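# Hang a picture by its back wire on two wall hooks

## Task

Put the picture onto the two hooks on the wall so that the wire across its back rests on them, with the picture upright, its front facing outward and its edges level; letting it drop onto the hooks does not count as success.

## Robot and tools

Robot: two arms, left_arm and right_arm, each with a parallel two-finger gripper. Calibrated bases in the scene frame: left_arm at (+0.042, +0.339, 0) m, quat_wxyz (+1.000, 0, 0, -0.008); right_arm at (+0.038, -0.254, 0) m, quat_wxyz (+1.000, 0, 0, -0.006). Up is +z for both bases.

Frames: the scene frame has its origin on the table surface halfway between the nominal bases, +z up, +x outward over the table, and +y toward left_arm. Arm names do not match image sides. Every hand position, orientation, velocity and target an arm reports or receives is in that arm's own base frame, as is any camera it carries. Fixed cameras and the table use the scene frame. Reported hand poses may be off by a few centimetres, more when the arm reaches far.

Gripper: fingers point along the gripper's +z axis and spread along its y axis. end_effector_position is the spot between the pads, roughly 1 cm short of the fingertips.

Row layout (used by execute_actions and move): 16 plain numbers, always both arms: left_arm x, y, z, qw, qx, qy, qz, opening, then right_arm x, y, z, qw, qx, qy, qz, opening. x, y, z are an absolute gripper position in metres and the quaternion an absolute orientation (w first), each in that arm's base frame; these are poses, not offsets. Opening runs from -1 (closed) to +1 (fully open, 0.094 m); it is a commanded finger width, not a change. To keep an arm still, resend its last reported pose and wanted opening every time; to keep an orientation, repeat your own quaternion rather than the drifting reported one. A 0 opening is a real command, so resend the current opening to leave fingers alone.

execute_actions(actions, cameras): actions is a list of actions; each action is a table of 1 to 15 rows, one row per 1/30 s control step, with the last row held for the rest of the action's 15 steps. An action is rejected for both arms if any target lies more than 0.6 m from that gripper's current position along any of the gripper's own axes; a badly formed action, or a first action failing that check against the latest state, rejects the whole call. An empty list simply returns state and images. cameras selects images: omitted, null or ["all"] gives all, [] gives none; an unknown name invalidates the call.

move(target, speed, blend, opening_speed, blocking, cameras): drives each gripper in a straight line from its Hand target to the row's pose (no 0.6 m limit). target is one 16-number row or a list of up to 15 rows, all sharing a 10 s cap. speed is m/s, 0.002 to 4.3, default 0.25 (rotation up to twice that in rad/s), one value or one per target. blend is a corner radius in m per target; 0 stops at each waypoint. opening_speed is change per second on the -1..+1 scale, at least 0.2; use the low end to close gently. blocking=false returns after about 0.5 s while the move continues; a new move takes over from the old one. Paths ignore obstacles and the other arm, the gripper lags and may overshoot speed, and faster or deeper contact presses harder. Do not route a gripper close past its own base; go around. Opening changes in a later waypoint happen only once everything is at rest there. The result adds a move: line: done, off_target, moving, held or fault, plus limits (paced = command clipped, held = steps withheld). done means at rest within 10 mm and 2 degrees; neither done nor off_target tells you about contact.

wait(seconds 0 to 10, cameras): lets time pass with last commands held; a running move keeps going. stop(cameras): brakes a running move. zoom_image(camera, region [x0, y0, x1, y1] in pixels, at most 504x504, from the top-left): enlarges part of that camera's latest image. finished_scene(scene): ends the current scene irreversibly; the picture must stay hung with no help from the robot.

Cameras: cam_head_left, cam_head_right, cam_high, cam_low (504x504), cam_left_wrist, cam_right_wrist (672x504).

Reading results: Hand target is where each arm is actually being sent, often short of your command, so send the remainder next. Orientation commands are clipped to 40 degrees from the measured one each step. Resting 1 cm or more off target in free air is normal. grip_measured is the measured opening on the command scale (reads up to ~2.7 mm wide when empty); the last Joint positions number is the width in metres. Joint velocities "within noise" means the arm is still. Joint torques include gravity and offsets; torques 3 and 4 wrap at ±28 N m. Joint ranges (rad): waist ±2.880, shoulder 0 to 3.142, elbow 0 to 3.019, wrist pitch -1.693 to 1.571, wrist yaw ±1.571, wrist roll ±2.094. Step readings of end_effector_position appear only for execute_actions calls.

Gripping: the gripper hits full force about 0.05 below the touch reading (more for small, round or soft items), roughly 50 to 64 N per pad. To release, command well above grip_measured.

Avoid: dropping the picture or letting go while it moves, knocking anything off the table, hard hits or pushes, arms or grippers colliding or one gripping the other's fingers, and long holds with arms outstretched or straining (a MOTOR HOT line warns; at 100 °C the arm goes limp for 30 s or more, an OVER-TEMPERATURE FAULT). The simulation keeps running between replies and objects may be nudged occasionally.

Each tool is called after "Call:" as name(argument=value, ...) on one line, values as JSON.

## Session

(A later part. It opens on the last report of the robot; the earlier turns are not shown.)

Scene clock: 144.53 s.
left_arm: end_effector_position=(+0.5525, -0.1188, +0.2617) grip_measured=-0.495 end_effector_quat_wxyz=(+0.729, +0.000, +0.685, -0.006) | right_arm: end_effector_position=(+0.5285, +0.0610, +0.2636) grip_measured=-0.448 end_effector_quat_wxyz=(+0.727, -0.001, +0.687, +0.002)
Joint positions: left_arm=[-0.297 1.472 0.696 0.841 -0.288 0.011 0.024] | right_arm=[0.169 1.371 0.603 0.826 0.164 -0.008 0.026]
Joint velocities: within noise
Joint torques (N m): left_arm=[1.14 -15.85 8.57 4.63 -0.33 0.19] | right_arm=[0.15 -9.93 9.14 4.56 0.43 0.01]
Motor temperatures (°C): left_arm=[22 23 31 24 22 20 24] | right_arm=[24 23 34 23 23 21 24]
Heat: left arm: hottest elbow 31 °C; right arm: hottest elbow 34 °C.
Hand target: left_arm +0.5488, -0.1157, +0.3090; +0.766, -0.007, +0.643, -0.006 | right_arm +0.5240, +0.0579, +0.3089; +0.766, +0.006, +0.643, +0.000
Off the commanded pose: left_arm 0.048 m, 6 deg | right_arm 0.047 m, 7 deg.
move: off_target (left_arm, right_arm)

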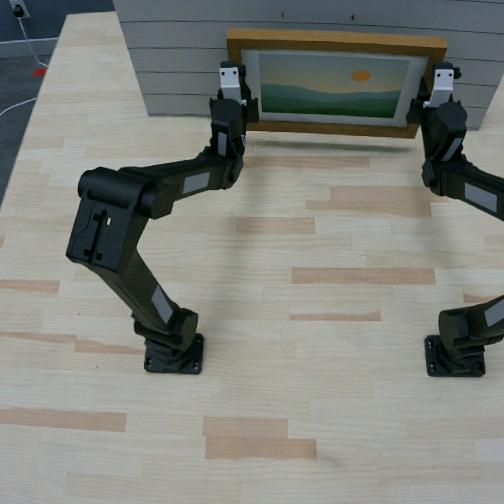

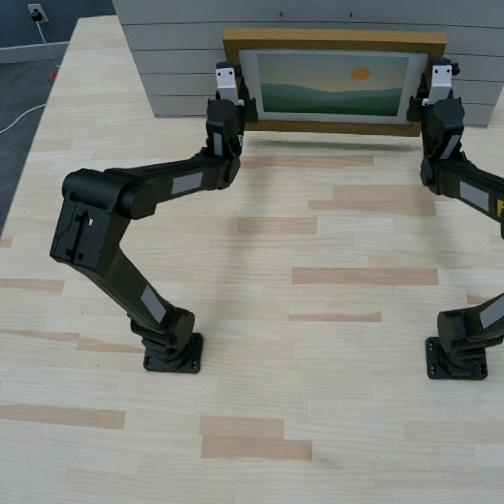

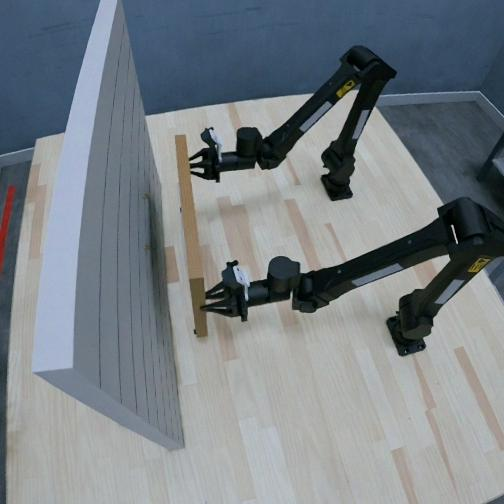

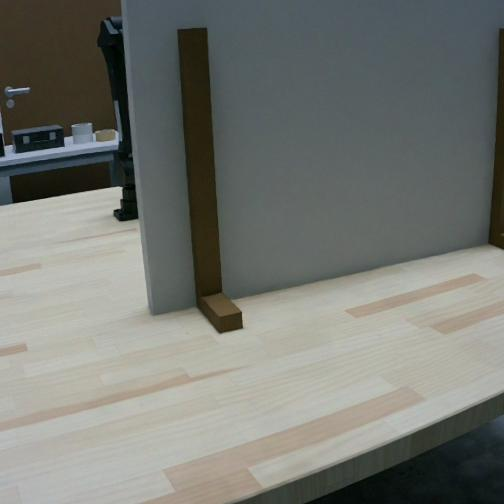

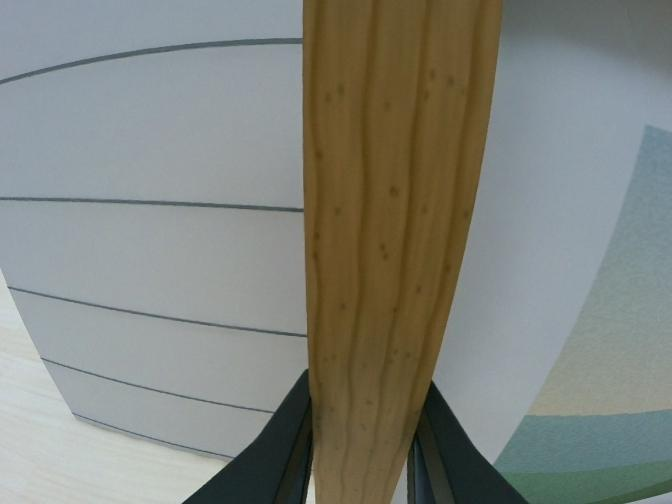

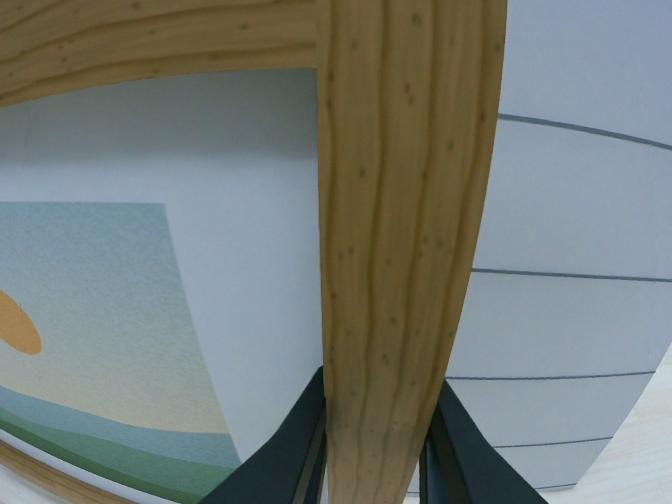

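Call:
move(target=[0.55, -0.09, 0.39, 0.766, -0.006, 0.643, -0.006, -0.65, 0.525, 0.084, 0.39, 0.766, 0.006, 0.643, 0, -0.65], speed=0.08)

Call:
zoom_image(camera="cam_high", region=[110, 100, 230, 340])

Call:
zoom_image(camera="cam_head_left", region=[200, 0, 450, 160])

Scene clock: 173.70 s.
left_arm: end_effector_position=(+0.5386, -0.0978, +0.3199) grip_measured=-0.495 end_effector_quat_wxyz=(+0.722, +0.009, +0.692, -0.004) | right_arm: end_effector_position=(+0.5131, +0.0814, +0.3183) grip_measured=-0.448 end_effector_quat_wxyz=(+0.722, +0.001, +0.691, -0.001)
Joint positions: left_arm=[-0.251 1.289 0.726 0.607 -0.233 0.017 0.024] | right_arm=[0.237 1.212 0.657 0.6 0.24 -0.011 0.026]
Joint velocities: within noise
Joint torques (N m): left_arm=[2.26 -13.33 14.22 3.07 -0.1 0.05] | right_arm=[0.44 -8 16.13 2.69 0.21 -0.11]
Motor temperatures (°C): left_arm=[22 23 32 24 22 20 25] | right_arm=[24 24 34 24 23 21 25]
Heat: left arm: hottest elbow 32 °C; right arm: hottest elbow 34 °C.
Hand target: left_arm +0.5438, -0.0891, +0.3888; +0.766, -0.006, +0.643, -0.005 | right_arm +0.5183, +0.0826, +0.3888; +0.766, +0.007, +0.643, +0.000
Off the commanded pose: left_arm 0.071 m, 8 deg | right_arm 0.073 m, 7 deg.
move: off_target (left_arm, right_arm)

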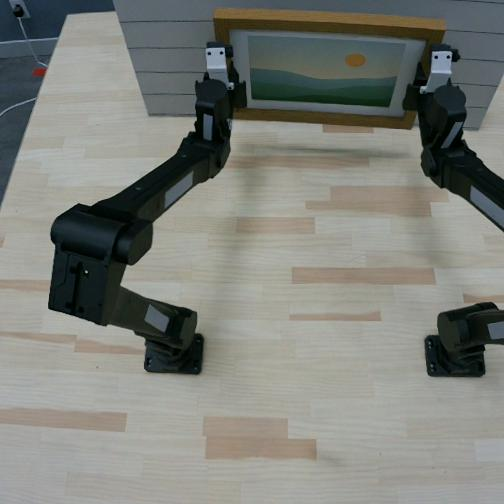

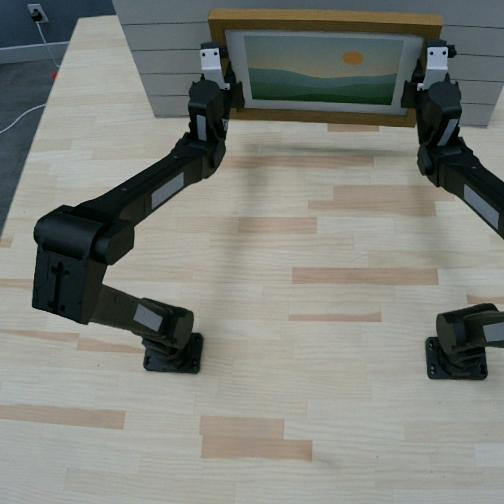

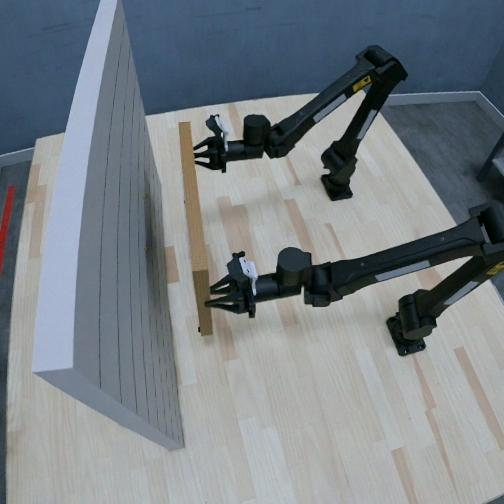

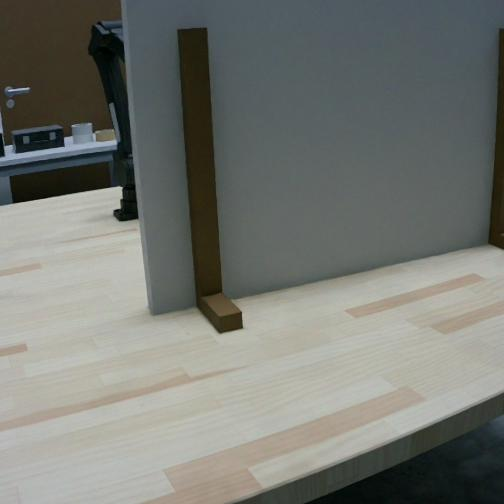

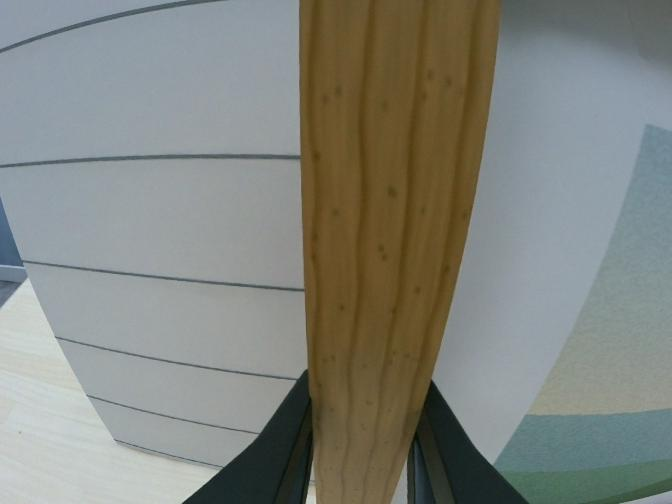

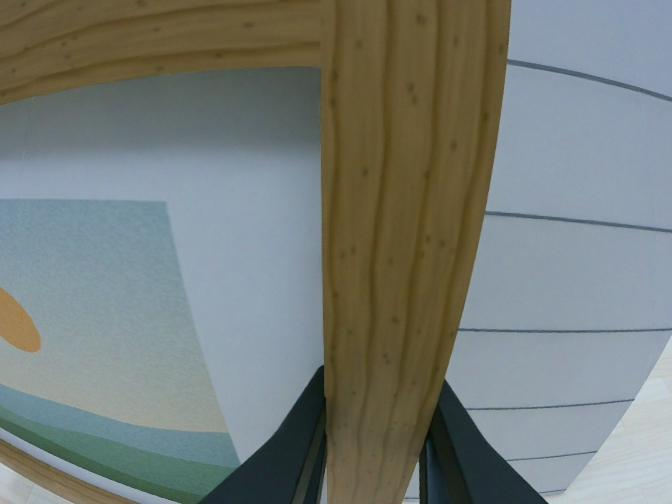

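Scaled by 2.100 from the camera's 504x504 image, which has a finer 720x720 frame.

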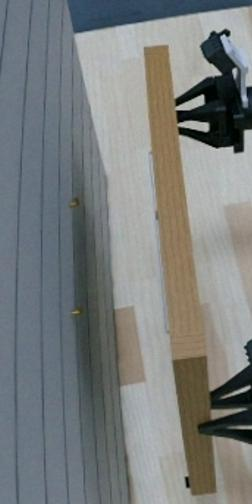

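Scaled by 2.016 from the camera's 504x504 image, which has a finer 720x720 frame.

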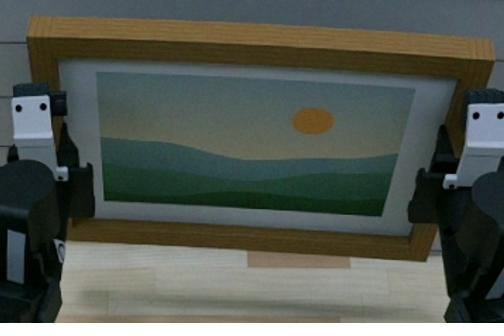

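Call:
move(target=[0.58, -0.082, 0.45, 0.777, -0.008, 0.629, -0.006, -0.65, 0.556, 0.091, 0.451, 0.777, 0.006, 0.629, 0, -0.65], speed=0.08)

Call:
zoom_image(camera="cam_high", region=[110, 100, 230, 340])

Call:
zoom_image(camera="cam_head_left", region=[200, 0, 450, 160])

Scene clock: 184.57 s.
left_arm: end_effector_position=(+0.5702, -0.0899, +0.3816) grip_measured=-0.495 end_effector_quat_wxyz=(+0.737, +0.005, +0.676, -0.006) | right_arm: end_effector_position=(+0.5450, +0.0894, +0.3813) grip_measured=-0.448 end_effector_quat_wxyz=(+0.738, +0.000, +0.675, -0.003)
Joint positions: left_arm=[-0.214 1.296 0.884 0.5 -0.199 0.016 0.024] | right_arm=[0.238 1.231 0.826 0.497 0.242 -0.026 0.026]
Joint velocities: within noise
Joint torques (N m): left_arm=[2.32 -12.86 15.3 3.25 -0.18 0.04] | right_arm=[-0.03 -7.71 17.25 2.69 -0.11 -0.05]
Motor temperatures (°C): left_arm=[22 24 33 24 22 20 25] | right_arm=[24 24 35 23 23 21 25]
Heat: left arm: hottest elbow 33 °C; right arm: hottest elbow 35 °C.
Hand target: left_arm +0.5732, -0.0811, +0.4484; +0.777, -0.008, +0.629, -0.006 | right_arm +0.5487, +0.0896, +0.4495; +0.777, +0.006, +0.629, +0.000
Off the commanded pose: left_arm 0.070 m, 7 deg | right_arm 0.071 m, 7 deg.
move: off_target (left_arm, right_arm)

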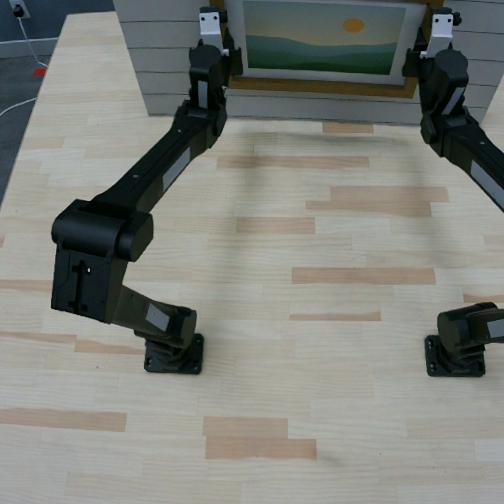

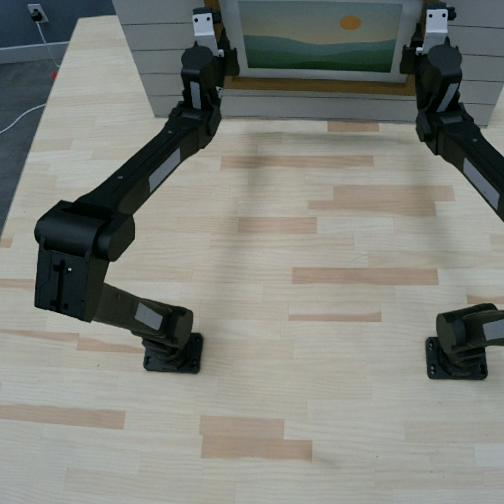

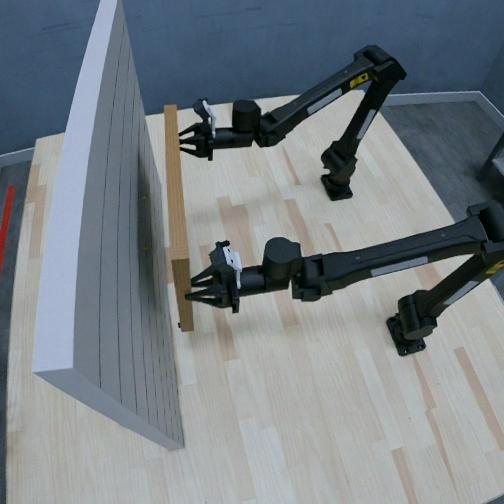

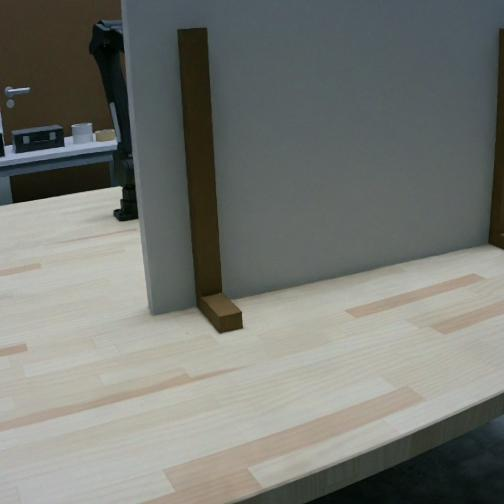

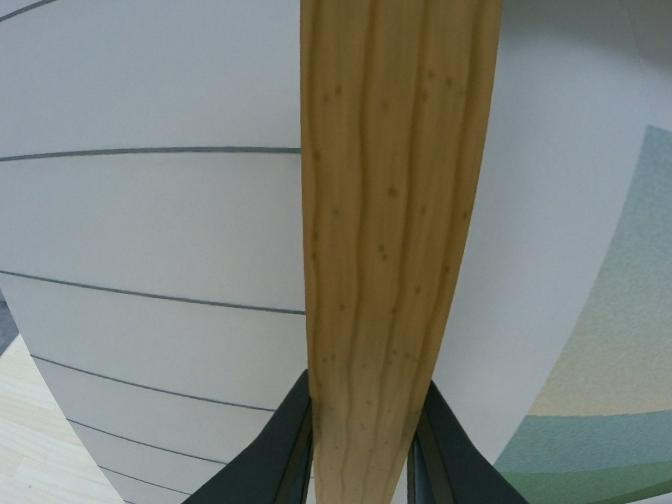

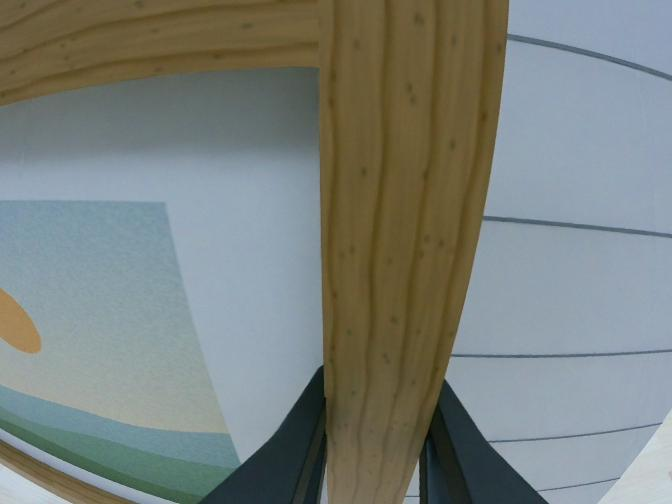

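Scaled by 2.100 from the camera's 504x504 image, which has a finer 720x720 frame.

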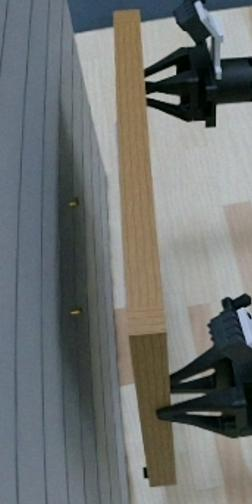

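Scaled by 2.016 from the camera's 504x504 image, which has a finer 720x720 frame.

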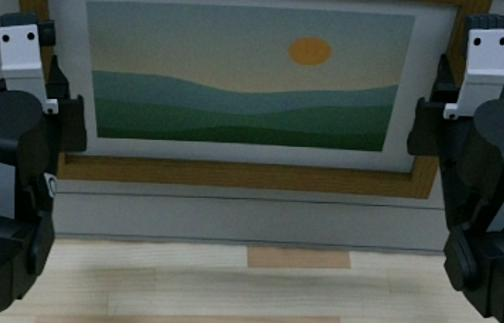

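Call:
move(target=[0.605, -0.082, 0.453, 0.777, -0.008, 0.629, -0.006, -0.65, 0.581, 0.091, 0.454, 0.777, 0.006, 0.629, 0, -0.65], speed=0.05, cameras=["cam_head_left","cam_high","cam_left_wrist"])

Call:
zoom_image(camera="cam_high", region=[110, 90, 230, 340])

Scene clock: 196.63 s.
left_arm: end_effector_position=(+0.5937, -0.0881, +0.3838) grip_measured=-0.495 end_effector_quat_wxyz=(+0.737, +0.004, +0.676, -0.005) | right_arm: end_effector_position=(+0.5677, +0.0938, +0.3828) grip_measured=-0.448 end_effector_quat_wxyz=(+0.737, -0.001, +0.676, -0.002)
Joint positions: left_arm=[-0.2 1.355 0.944 0.498 -0.187 0.016 0.024] | right_arm=[0.234 1.292 0.884 0.497 0.234 -0.026 0.026]
Joint velocities: within noise
Joint torques (N m): left_arm=[1.67 -13.33 15.71 3.25 -0.18 -0.04] | right_arm=[-0.91 -8.41 17.33 2.8 -0.33 -0.02]
Motor temperatures (°C): left_arm=[22 23 36 24 22 20 25] | right_arm=[24 24 39 23 23 21 25]
Heat: left arm: hottest elbow 36 °C; right arm: hottest elbow 39 °C.
Hand target: left_arm +0.5976, -0.0811, +0.4515; +0.777, -0.008, +0.629, -0.006 | right_arm +0.5730, +0.0897, +0.4523; +0.777, +0.006, +0.629, -0.001
Off the commanded pose: left_arm 0.070 m, 7 deg | right_arm 0.072 m, 7 deg.
move: off_target (left_arm, right_arm)
Images, in order (width x height): cam_head_left 504x504, cam_high 504x504, cam_left_wrist 672x504.

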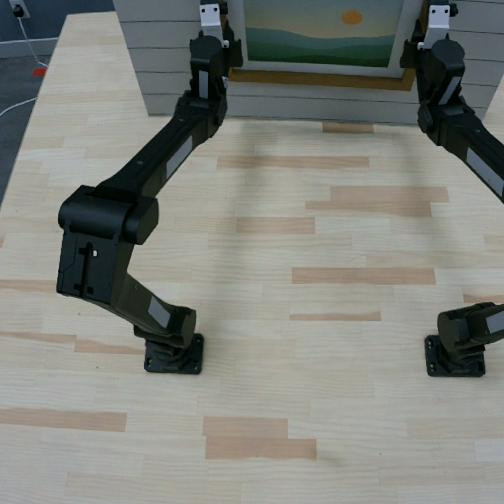

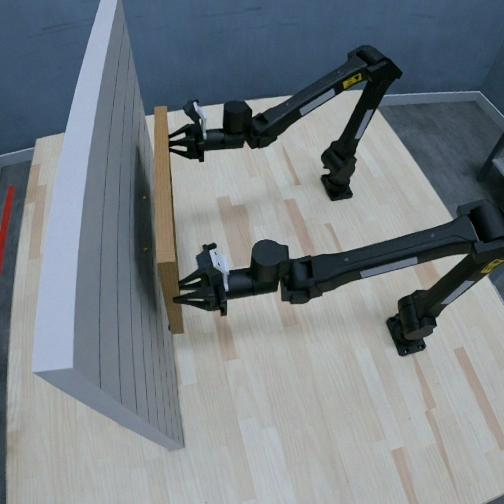

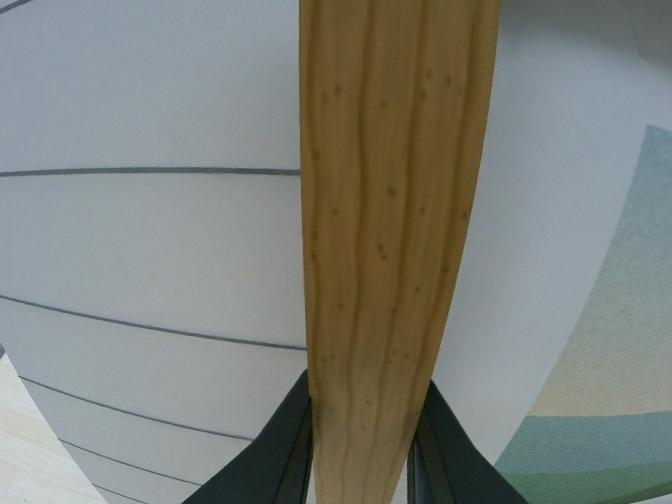

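Scaled by 2.016 from the camera's 504x504 image, which has a finer 720x720 frame.

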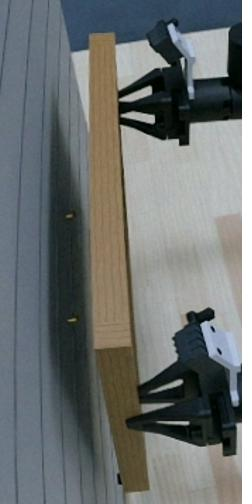

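Call:
move(target=[0.622, -0.082, 0.453, 0.777, -0.008, 0.629, -0.006, -0.65, 0.598, 0.089, 0.454, 0.777, 0.006, 0.629, 0, -0.65], speed=0.05, cameras=["cam_head_left","cam_high","cam_left_wrist"])

Call:
zoom_image(camera="cam_high", region=[110, 90, 230, 340])

Scene clock: 203.80 s.
left_arm: end_effector_position=(+0.6104, -0.0889, +0.3820) grip_measured=-0.495 end_effector_quat_wxyz=(+0.736, +0.004, +0.677, -0.005) | right_arm: end_effector_position=(+0.5846, +0.0920, +0.3811) grip_measured=-0.448 end_effector_quat_wxyz=(+0.735, -0.002, +0.678, -0.004)
Joint positions: left_arm=[-0.194 1.399 0.985 0.498 -0.18 0.015 0.024] | right_arm=[0.221 1.336 0.922 0.497 0.222 -0.026 0.026]
Joint velocities: within noise
Joint torques (N m): left_arm=[2.26 -14.62 15.39 3.28 -0.19 0] | right_arm=[-0.97 -9.11 17.28 2.92 -0.38 0.01]
Motor temperatures (°C): left_arm=[22 23 36 24 22 20 26] | right_arm=[24 24 40 23 23 21 25]
Heat: left arm: hottest elbow 36 °C; right arm: hottest elbow 40 °C.
Hand target: left_arm +0.6143, -0.0811, +0.4514; +0.777, -0.008, +0.629, -0.006 | right_arm +0.5897, +0.0878, +0.4521; +0.777, +0.006, +0.629, -0.001
Off the commanded pose: left_arm 0.072 m, 7 deg | right_arm 0.074 m, 7 deg.
move: off_target (left_arm, right_arm)
Images, in order (width x height): cam_head_left 504x504, cam_high 504x504, cam_left_wrist 672x504.

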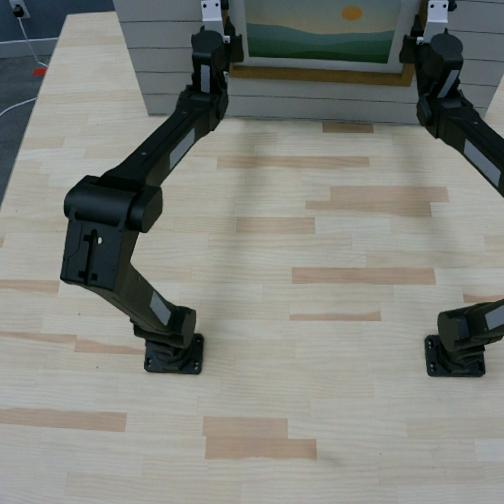

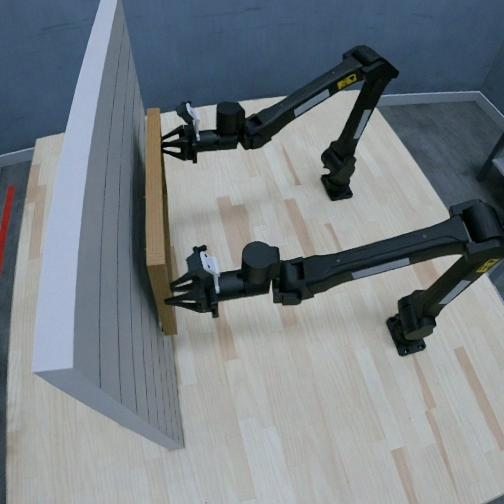

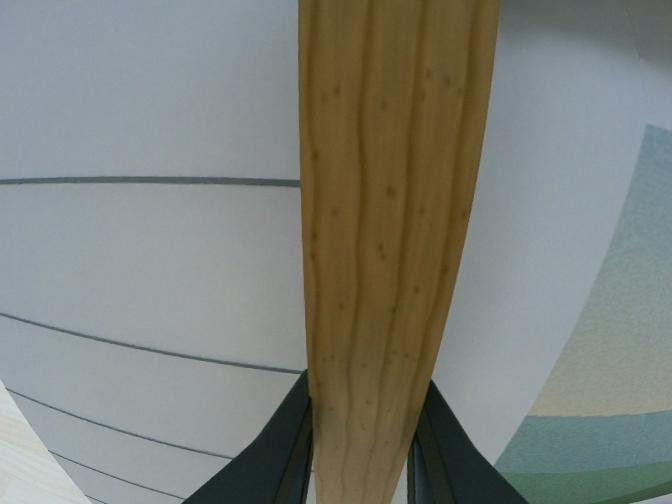

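Scaled by 2.016 from the camera's 504x504 image, which has a finer 720x720 frame.

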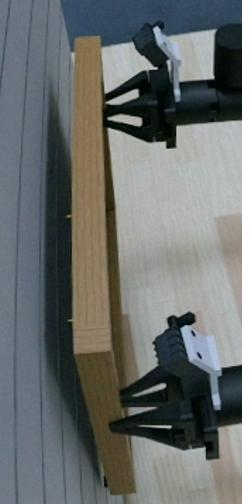

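Call:
zoom_image(camera="cam_head_left", region=[200, 0, 450, 160])

Call:
zoom_image(camera="cam_high", region=[120, 160, 190, 280])

Scaled by 2.016 from the camera's 504x504 image, which has a finer 720x720 frame.

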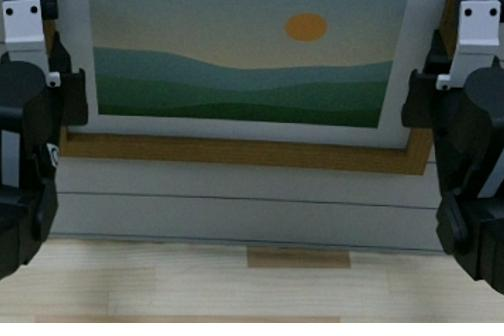

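Scaled by 4.200 from the camera's 504x504 image, which has a finer 720x720 frame.

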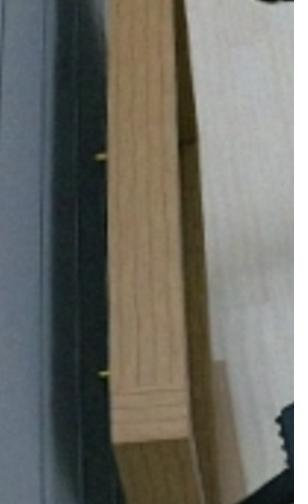

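Call:
move(target=[0.636, -0.082, 0.453, 0.777, -0.008, 0.629, -0.006, -0.65, 0.612, 0.089, 0.454, 0.777, 0.006, 0.629, 0, -0.65], speed=0.04, cameras=["cam_head_left","cam_high","cam_left_wrist"])

Call:
zoom_image(camera="cam_high", region=[110, 90, 230, 340])

Scene clock: 235.00 s.
left_arm: end_effector_position=(+0.6198, -0.0893, +0.3838) grip_measured=-0.495 end_effector_quat_wxyz=(+0.736, +0.004, +0.676, -0.005) | right_arm: end_effector_position=(+0.5970, +0.0924, +0.3825) grip_measured=-0.448 end_effector_quat_wxyz=(+0.736, -0.003, +0.677, -0.003)
Joint positions: left_arm=[-0.191 1.421 1.012 0.496 -0.177 0.015 0.024] | right_arm=[0.214 1.367 0.955 0.497 0.213 -0.026 0.026]
Joint velocities: within noise
Joint torques (N m): left_arm=[2.26 -14.39 16.14 3.37 -0.1 -0.03] | right_arm=[-0.97 -9.41 17.5 3 -0.25 0.02]
Motor temperatures (°C): left_arm=[22 23 48 24 22 20 26] | right_arm=[24 23 44 23 23 21 26]
Heat: left arm: hottest elbow 48 °C; right arm: hottest elbow 44 °C.
Hand target: left_arm +0.6276, -0.0809, +0.4514; +0.777, -0.008, +0.629, -0.006 | right_arm +0.6035, +0.0878, +0.4523; +0.777, +0.006, +0.629, -0.001
Off the commanded pose: left_arm 0.071 m, 7 deg | right_arm 0.073 m, 7 deg.
move: off_target (left_arm, right_arm)
Images, in order (width x height): cam_head_left 504x504, cam_high 504x504, cam_left_wrist 672x504.

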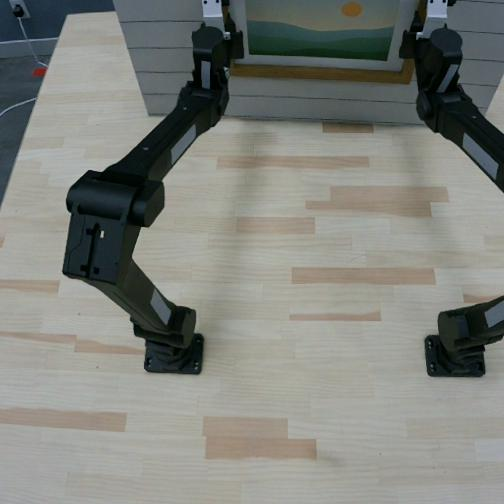

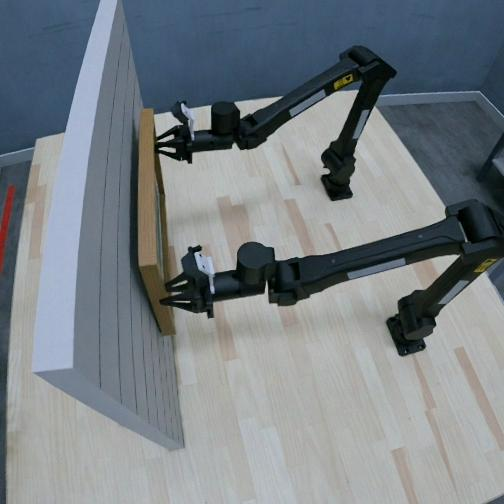

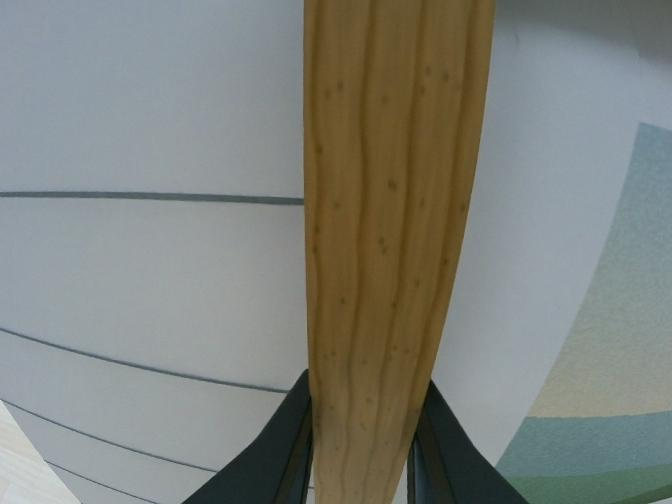

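Scaled by 2.016 from the camera's 504x504 image, which has a finer 720x720 frame.

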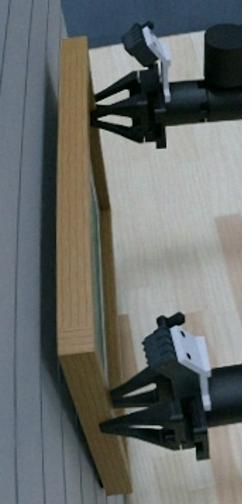

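Call:
move(target=[0.646, -0.082, 0.453, 0.777, -0.008, 0.629, -0.006, -0.65, 0.622, 0.089, 0.454, 0.777, 0.006, 0.629, 0, -0.65], speed=0.04, cameras=["cam_head_left","cam_high","cam_left_wrist","cam_right_wrist"])

Call:
zoom_image(camera="cam_high", region=[110, 90, 230, 340])

Scene clock: 242.50 s.
left_arm: end_effector_position=(+0.6276, -0.0898, +0.3856) grip_measured=-0.495 end_effector_quat_wxyz=(+0.738, +0.004, +0.675, -0.005) | right_arm: end_effector_position=(+0.6068, +0.0924, +0.3840) grip_measured=-0.448 end_effector_quat_wxyz=(+0.737, -0.003, +0.676, -0.002)
Joint positions: left_arm=[-0.188 1.44 1.034 0.496 -0.174 0.015 0.024] | right_arm=[0.209 1.391 0.981 0.497 0.207 -0.024 0.026]
Joint velocities: within noise
Joint torques (N m): left_arm=[2.32 -13.92 16.44 3.34 -0.1 0.01] | right_arm=[-0.79 -9.41 17.51 3.03 -0.19 0.02]
Motor temperatures (°C): left_arm=[22 23 46 24 22 20 26] | right_arm=[24 23 47 23 23 21 26]
Heat: left arm: hottest elbow 46 °C; right arm: hottest elbow 47 °C.
Hand target: left_arm +0.6374, -0.0809, +0.4514; +0.777, -0.008, +0.629, -0.006 | right_arm +0.6137, +0.0878, +0.4525; +0.777, +0.006, +0.629, +0.000
Off the commanded pose: left_arm 0.070 m, 7 deg | right_arm 0.072 m, 7 deg.
move: off_target (left_arm, right_arm)
Images, in order (width x height): cam_head_left 504x504, cam_high 504x504, cam_left_wrist 672x504, cam_right_wrist 672x504.

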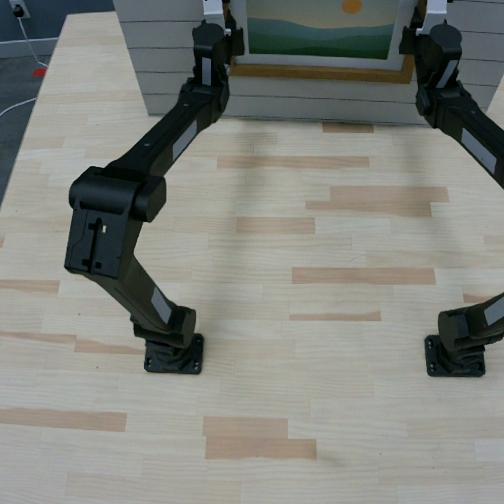

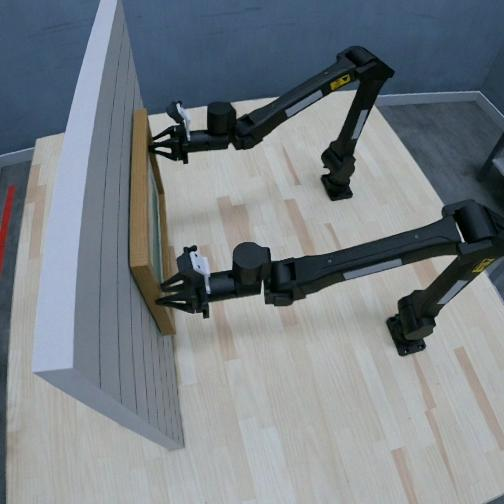

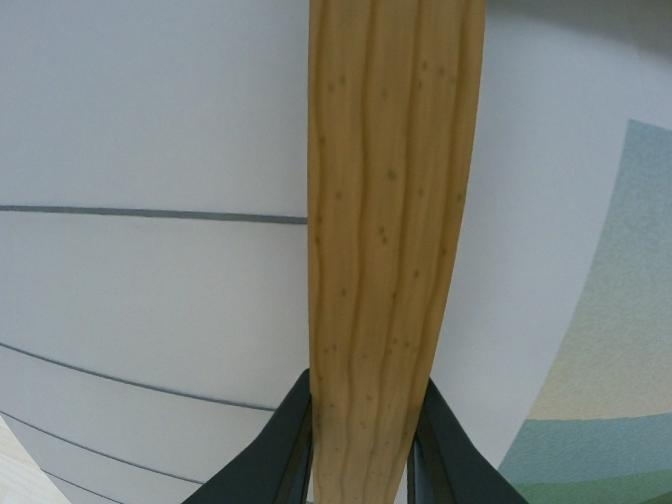

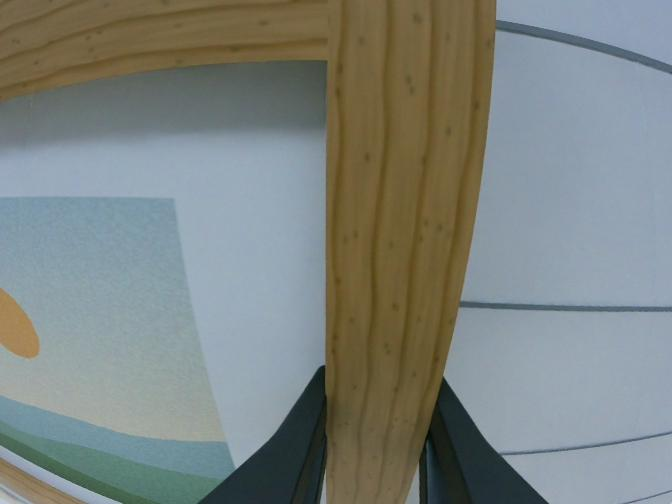

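Scaled by 2.016 from the camera's 504x504 image, which has a finer 720x720 frame.

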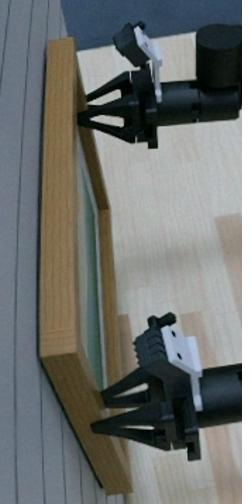

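Call:
move(target=[0.655, -0.082, 0.454, 0.755, -0.008, 0.656, -0.006, -0.65, 0.631, 0.089, 0.455, 0.755, 0.006, 0.656, 0, -0.65], speed=0.03, cameras=["cam_head_left","cam_high","cam_left_wrist","cam_right_wrist"])

Call:
zoom_image(camera="cam_high", region=[110, 90, 230, 340])

Call:
zoom_image(camera="cam_head_left", region=[200, 0, 450, 160])

Scene clock: 253.67 s.
left_arm: end_effector_position=(+0.6279, -0.0899, +0.3852) grip_measured=-0.495 end_effector_quat_wxyz=(+0.716, +0.007, +0.698, -0.003) | right_arm: end_effector_position=(+0.6088, +0.0912, +0.3830) grip_measured=-0.448 end_effector_quat_wxyz=(+0.717, -0.002, +0.697, -0.002)
Joint positions: left_arm=[-0.188 1.423 1.059 0.39 -0.174 0.011 0.024] | right_arm=[0.207 1.379 1.007 0.399 0.207 -0.01 0.026]
Joint velocities: within noise
Joint torques (N m): left_arm=[2.61 -12.16 18.26 2.82 -0.04 -0.11] | right_arm=[-0.79 -8.59 19.3 2.17 -0.2 0.03]
Motor temperatures (°C): left_arm=[22 23 45 24 22 20 26] | right_arm=[24 24 46 23 23 21 26]
Heat: left arm: hottest elbow 45 °C; right arm: hottest elbow 46 °C.
Hand target: left_arm +0.6445, -0.0806, +0.4521; +0.755, -0.007, +0.656, -0.006 | right_arm +0.6210, +0.0875, +0.4534; +0.755, +0.006, +0.656, +0.000
Off the commanded pose: left_arm 0.074 m, 7 deg | right_arm 0.075 m, 7 deg.
move: off_target (left_arm, right_arm)
Images, in order (width x height): cam_head_left 504x504, cam_high 504x504, cam_left_wrist 672x504, cam_right_wrist 672x504.

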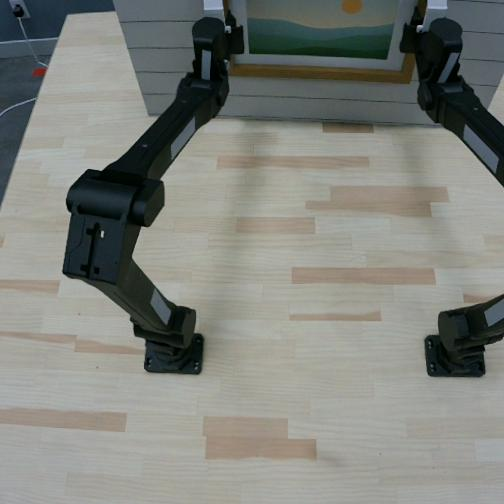

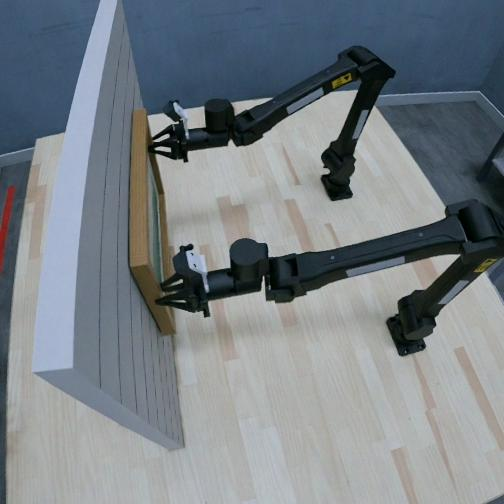

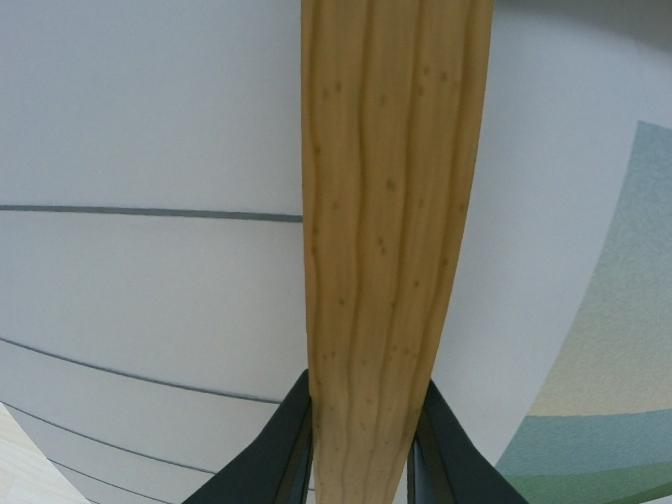

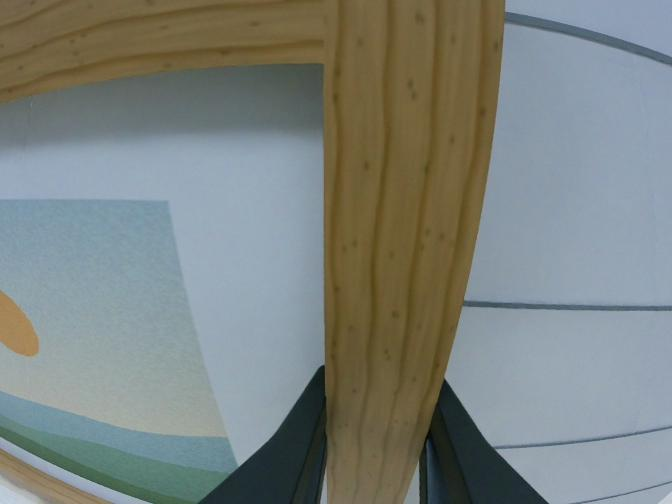

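Scaled by 2.016 from the camera's 504x504 image, which has a finer 720x720 frame.

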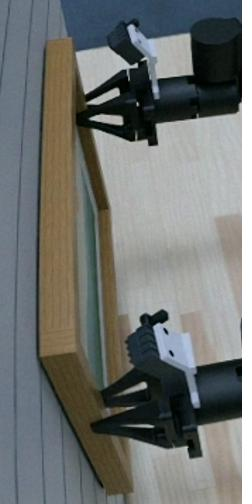

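Scaled by 2.016 from the camera's 504x504 image, which has a finer 720x720 frame.

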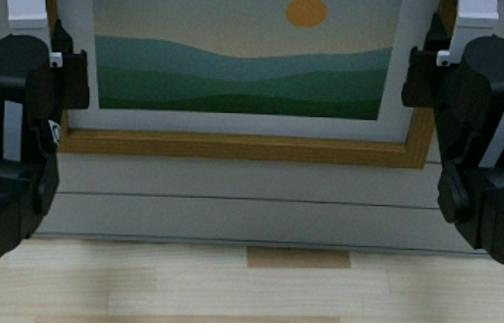

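Call:
move(target=[0.650, -0.082, 0.434, 0.755, -0.008, 0.656, -0.006, -0.65, 0.626, 0.089, 0.435, 0.755, 0.006, 0.656, 0, -0.65], speed=0.03, cameras=[])

Call:
move(target=[0.650, -0.082, 0.419, 0.755, -0.008, 0.656, -0.006, -0.65, 0.626, 0.089, 0.420, 0.755, 0.006, 0.656, 0, -0.65], speed=0.03, cameras=["cam_high","cam_head_left"])

Call:
zoom_image(camera="cam_high", region=[110, 90, 230, 340])

Scene clock: 258.80 s.
left_arm: end_effector_position=(+0.6279, -0.0899, +0.3868) grip_measured=-0.495 end_effector_quat_wxyz=(+0.718, +0.007, +0.696, -0.003) | right_arm: end_effector_position=(+0.6086, +0.0910, +0.3838) grip_measured=-0.448 end_effector_quat_wxyz=(+0.717, -0.001, +0.697, -0.002)
Joint positions: left_arm=[-0.188 1.423 1.06 0.395 -0.174 0.011 0.024] | right_arm=[0.207 1.378 1.007 0.401 0.208 -0.01 0.026]
Joint velocities: within noise
Joint torques (N m): left_arm=[2.43 -10.81 15.36 4.86 -0.11 -0.12] | right_arm=[-0.79 -7.59 15.98 4.25 -0.15 0.03]
Motor temperatures (°C): left_arm=[22 23 49 24 22 20 26] | right_arm=[24 24 48 23 23 21 26]
Heat: left arm: hottest elbow 49 °C; right arm: hottest elbow 48 °C.
Hand target: left_arm +0.6438, -0.0811, +0.4329; +0.755, -0.008, +0.656, -0.006 | right_arm +0.6203, +0.0881, +0.4338; +0.755, +0.006, +0.656, +0.000
Off the commanded pose: left_arm 0.053 m, 6 deg | right_arm 0.054 m, 6 deg.
move: off_target (left_arm, right_arm)
No camera images: "cameras" was empty.

Scene clock: 259.73 s.
left_arm: end_effector_position=(+0.6283, -0.0899, +0.3860) grip_measured=-0.495 end_effector_quat_wxyz=(+0.726, +0.005, +0.688, -0.005) | right_arm: end_effector_position=(+0.6094, +0.0907, +0.3847) grip_measured=-0.448 end_effector_quat_wxyz=(+0.723, +0.001, +0.691, -0.002)
Joint positions: left_arm=[-0.188 1.431 1.05 0.437 -0.174 0.011 0.024] | right_arm=[0.207 1.384 1.005 0.424 0.211 -0.01 0.026]
Joint velocities: within noise
Joint torques (N m): left_arm=[2.43 -10.23 14.32 4.74 -0.04 -0.11] | right_arm=[-0.67 -6.83 14.38 4.94 -0.3 0.03]
Motor temperatures (°C): left_arm=[22 23 49 24 22 20 26] | right_arm=[24 24 48 23 23 21 26]
Heat: left arm: hottest elbow 49 °C; right arm: hottest elbow 48 °C.
Hand target: left_arm +0.6458, -0.0813, +0.4180; +0.754, -0.008, +0.656, -0.006 | right_arm +0.6224, +0.0883, +0.4192; +0.754, +0.006, +0.656, +0.000
Off the commanded pose: left_arm 0.040 m, 5 deg | right_arm 0.039 m, 6 deg.
move: off_target (left_arm, right_arm)
Images, in order (width x height): cam_head_left 504x504, cam_high 504x504.

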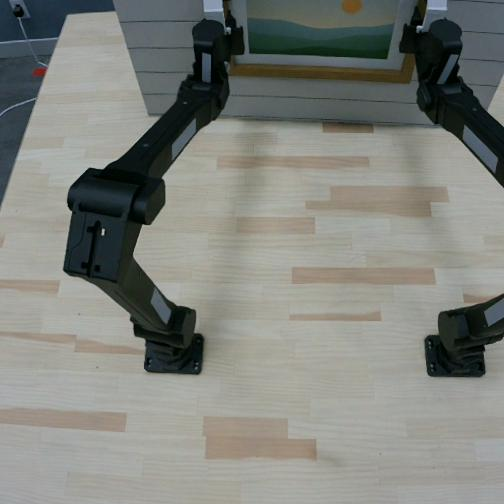

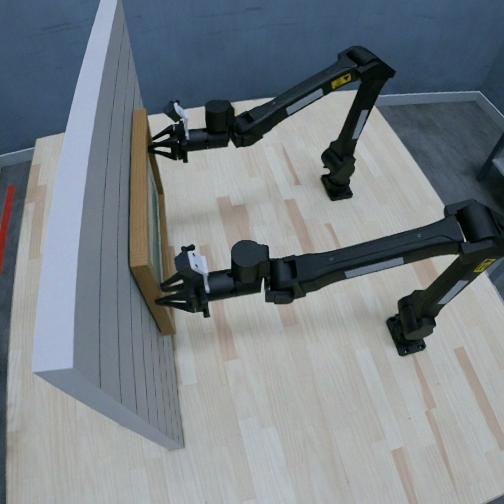

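Scaled by 2.016 from the camera's 504x504 image, which has a finer 720x720 frame.

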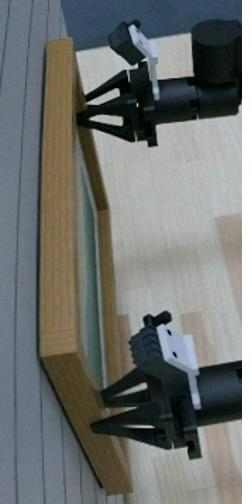

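Call:
move(target=[0.648, -0.082, 0.404, 0.755, -0.008, 0.656, -0.006, -0.65, 0.625, 0.089, 0.405, 0.755, 0.006, 0.656, 0, -0.65], speed=0.03, cameras=[])

Call:
move(target=[0.646, -0.082, 0.392, 0.755, -0.008, 0.656, -0.006, -0.65, 0.623, 0.089, 0.393, 0.755, 0.006, 0.656, 0, -0.65], speed=0.03, cameras=["cam_high","cam_head_left"])

Call:
zoom_image(camera="cam_high", region=[110, 90, 230, 340])

Scene clock: 264.23 s.
left_arm: end_effector_position=(+0.6281, -0.0899, +0.3852) grip_measured=-0.495 end_effector_quat_wxyz=(+0.735, +0.004, +0.678, -0.006) | right_arm: end_effector_position=(+0.6092, +0.0906, +0.3837) grip_measured=-0.448 end_effector_quat_wxyz=(+0.731, +0.003, +0.682, +0.000)
Joint positions: left_arm=[-0.188 1.44 1.037 0.485 -0.174 0.011 0.024] | right_arm=[0.207 1.392 0.993 0.47 0.211 -0.01 0.026]
Joint velocities: within noise
Joint torques (N m): left_arm=[2.02 -10.29 13.01 4.23 -0.1 -0.13] | right_arm=[-0.79 -6.3 13.2 4.72 -0.31 0.04]
Motor temperatures (°C): left_arm=[22 23 49 24 22 20 26] | right_arm=[24 23 47 24 23 21 26]
Heat: left arm: hottest elbow 49 °C; right arm: hottest elbow 47 °C.
Hand target: left_arm +0.6455, -0.0815, +0.4032; +0.754, -0.008, +0.656, -0.006 | right_arm +0.6228, +0.0886, +0.4044; +0.754, +0.006, +0.656, +0.000
Off the commanded pose: left_arm 0.029 m, 4 deg | right_arm 0.027 m, 4 deg.
move: off_target (left_arm, right_arm)
No camera images: "cameras" was empty.

Scene clock: 265.17 s.
left_arm: end_effector_position=(+0.6279, -0.0899, +0.3844) grip_measured=-0.495 end_effector_quat_wxyz=(+0.744, +0.003, +0.669, -0.007) | right_arm: end_effector_position=(+0.6091, +0.0906, +0.3829) grip_measured=-0.448 end_effector_quat_wxyz=(+0.739, +0.004, +0.674, +0.000)
Joint positions: left_arm=[-0.188 1.448 1.027 0.529 -0.174 0.013 0.024] | right_arm=[0.207 1.4 0.982 0.513 0.211 -0.014 0.026]
Joint velocities: within noise
Joint torques (N m): left_arm=[2.02 -10.29 11.95 3.84 -0.11 -0.15] | right_arm=[-0.62 -6.12 12.15 4.26 -0.29 0.08]
Motor temperatures (°C): left_arm=[22 23 49 24 22 20 26] | right_arm=[24 23 47 24 23 21 26]
Heat: left arm: hottest elbow 49 °C; right arm: hottest elbow 47 °C.
Hand target: left_arm +0.6444, -0.0816, +0.3914; +0.755, -0.008, +0.656, -0.006 | right_arm +0.6219, +0.0887, +0.3926; +0.754, +0.006, +0.656, +0.000
Off the commanded pose: left_arm 0.021 m, 2 deg | right_arm 0.017 m, 3 deg.
move: off_target (left_arm, right_arm)
Images, in order (width x height): cam_head_left 504x504, cam_high 504x504.

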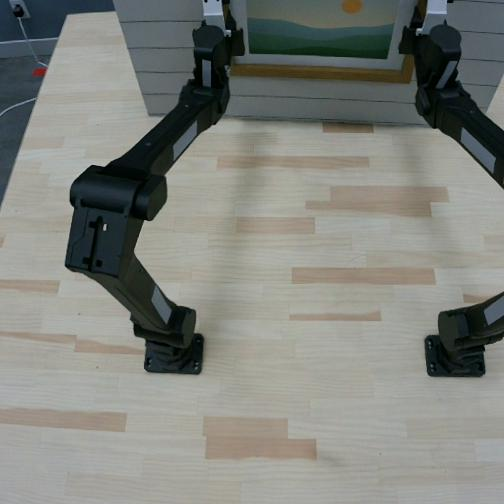

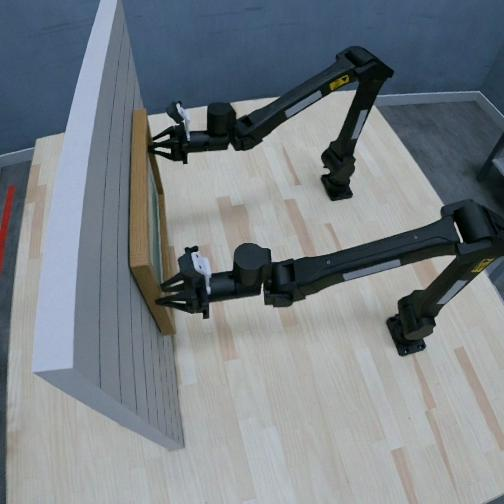

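Scaled by 2.016 from the camera's 504x504 image, which has a finer 720x720 frame.

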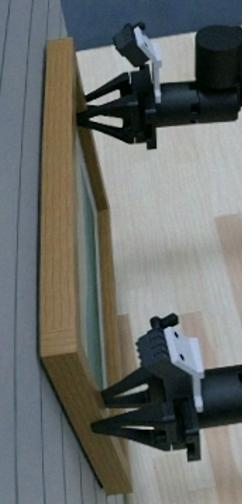

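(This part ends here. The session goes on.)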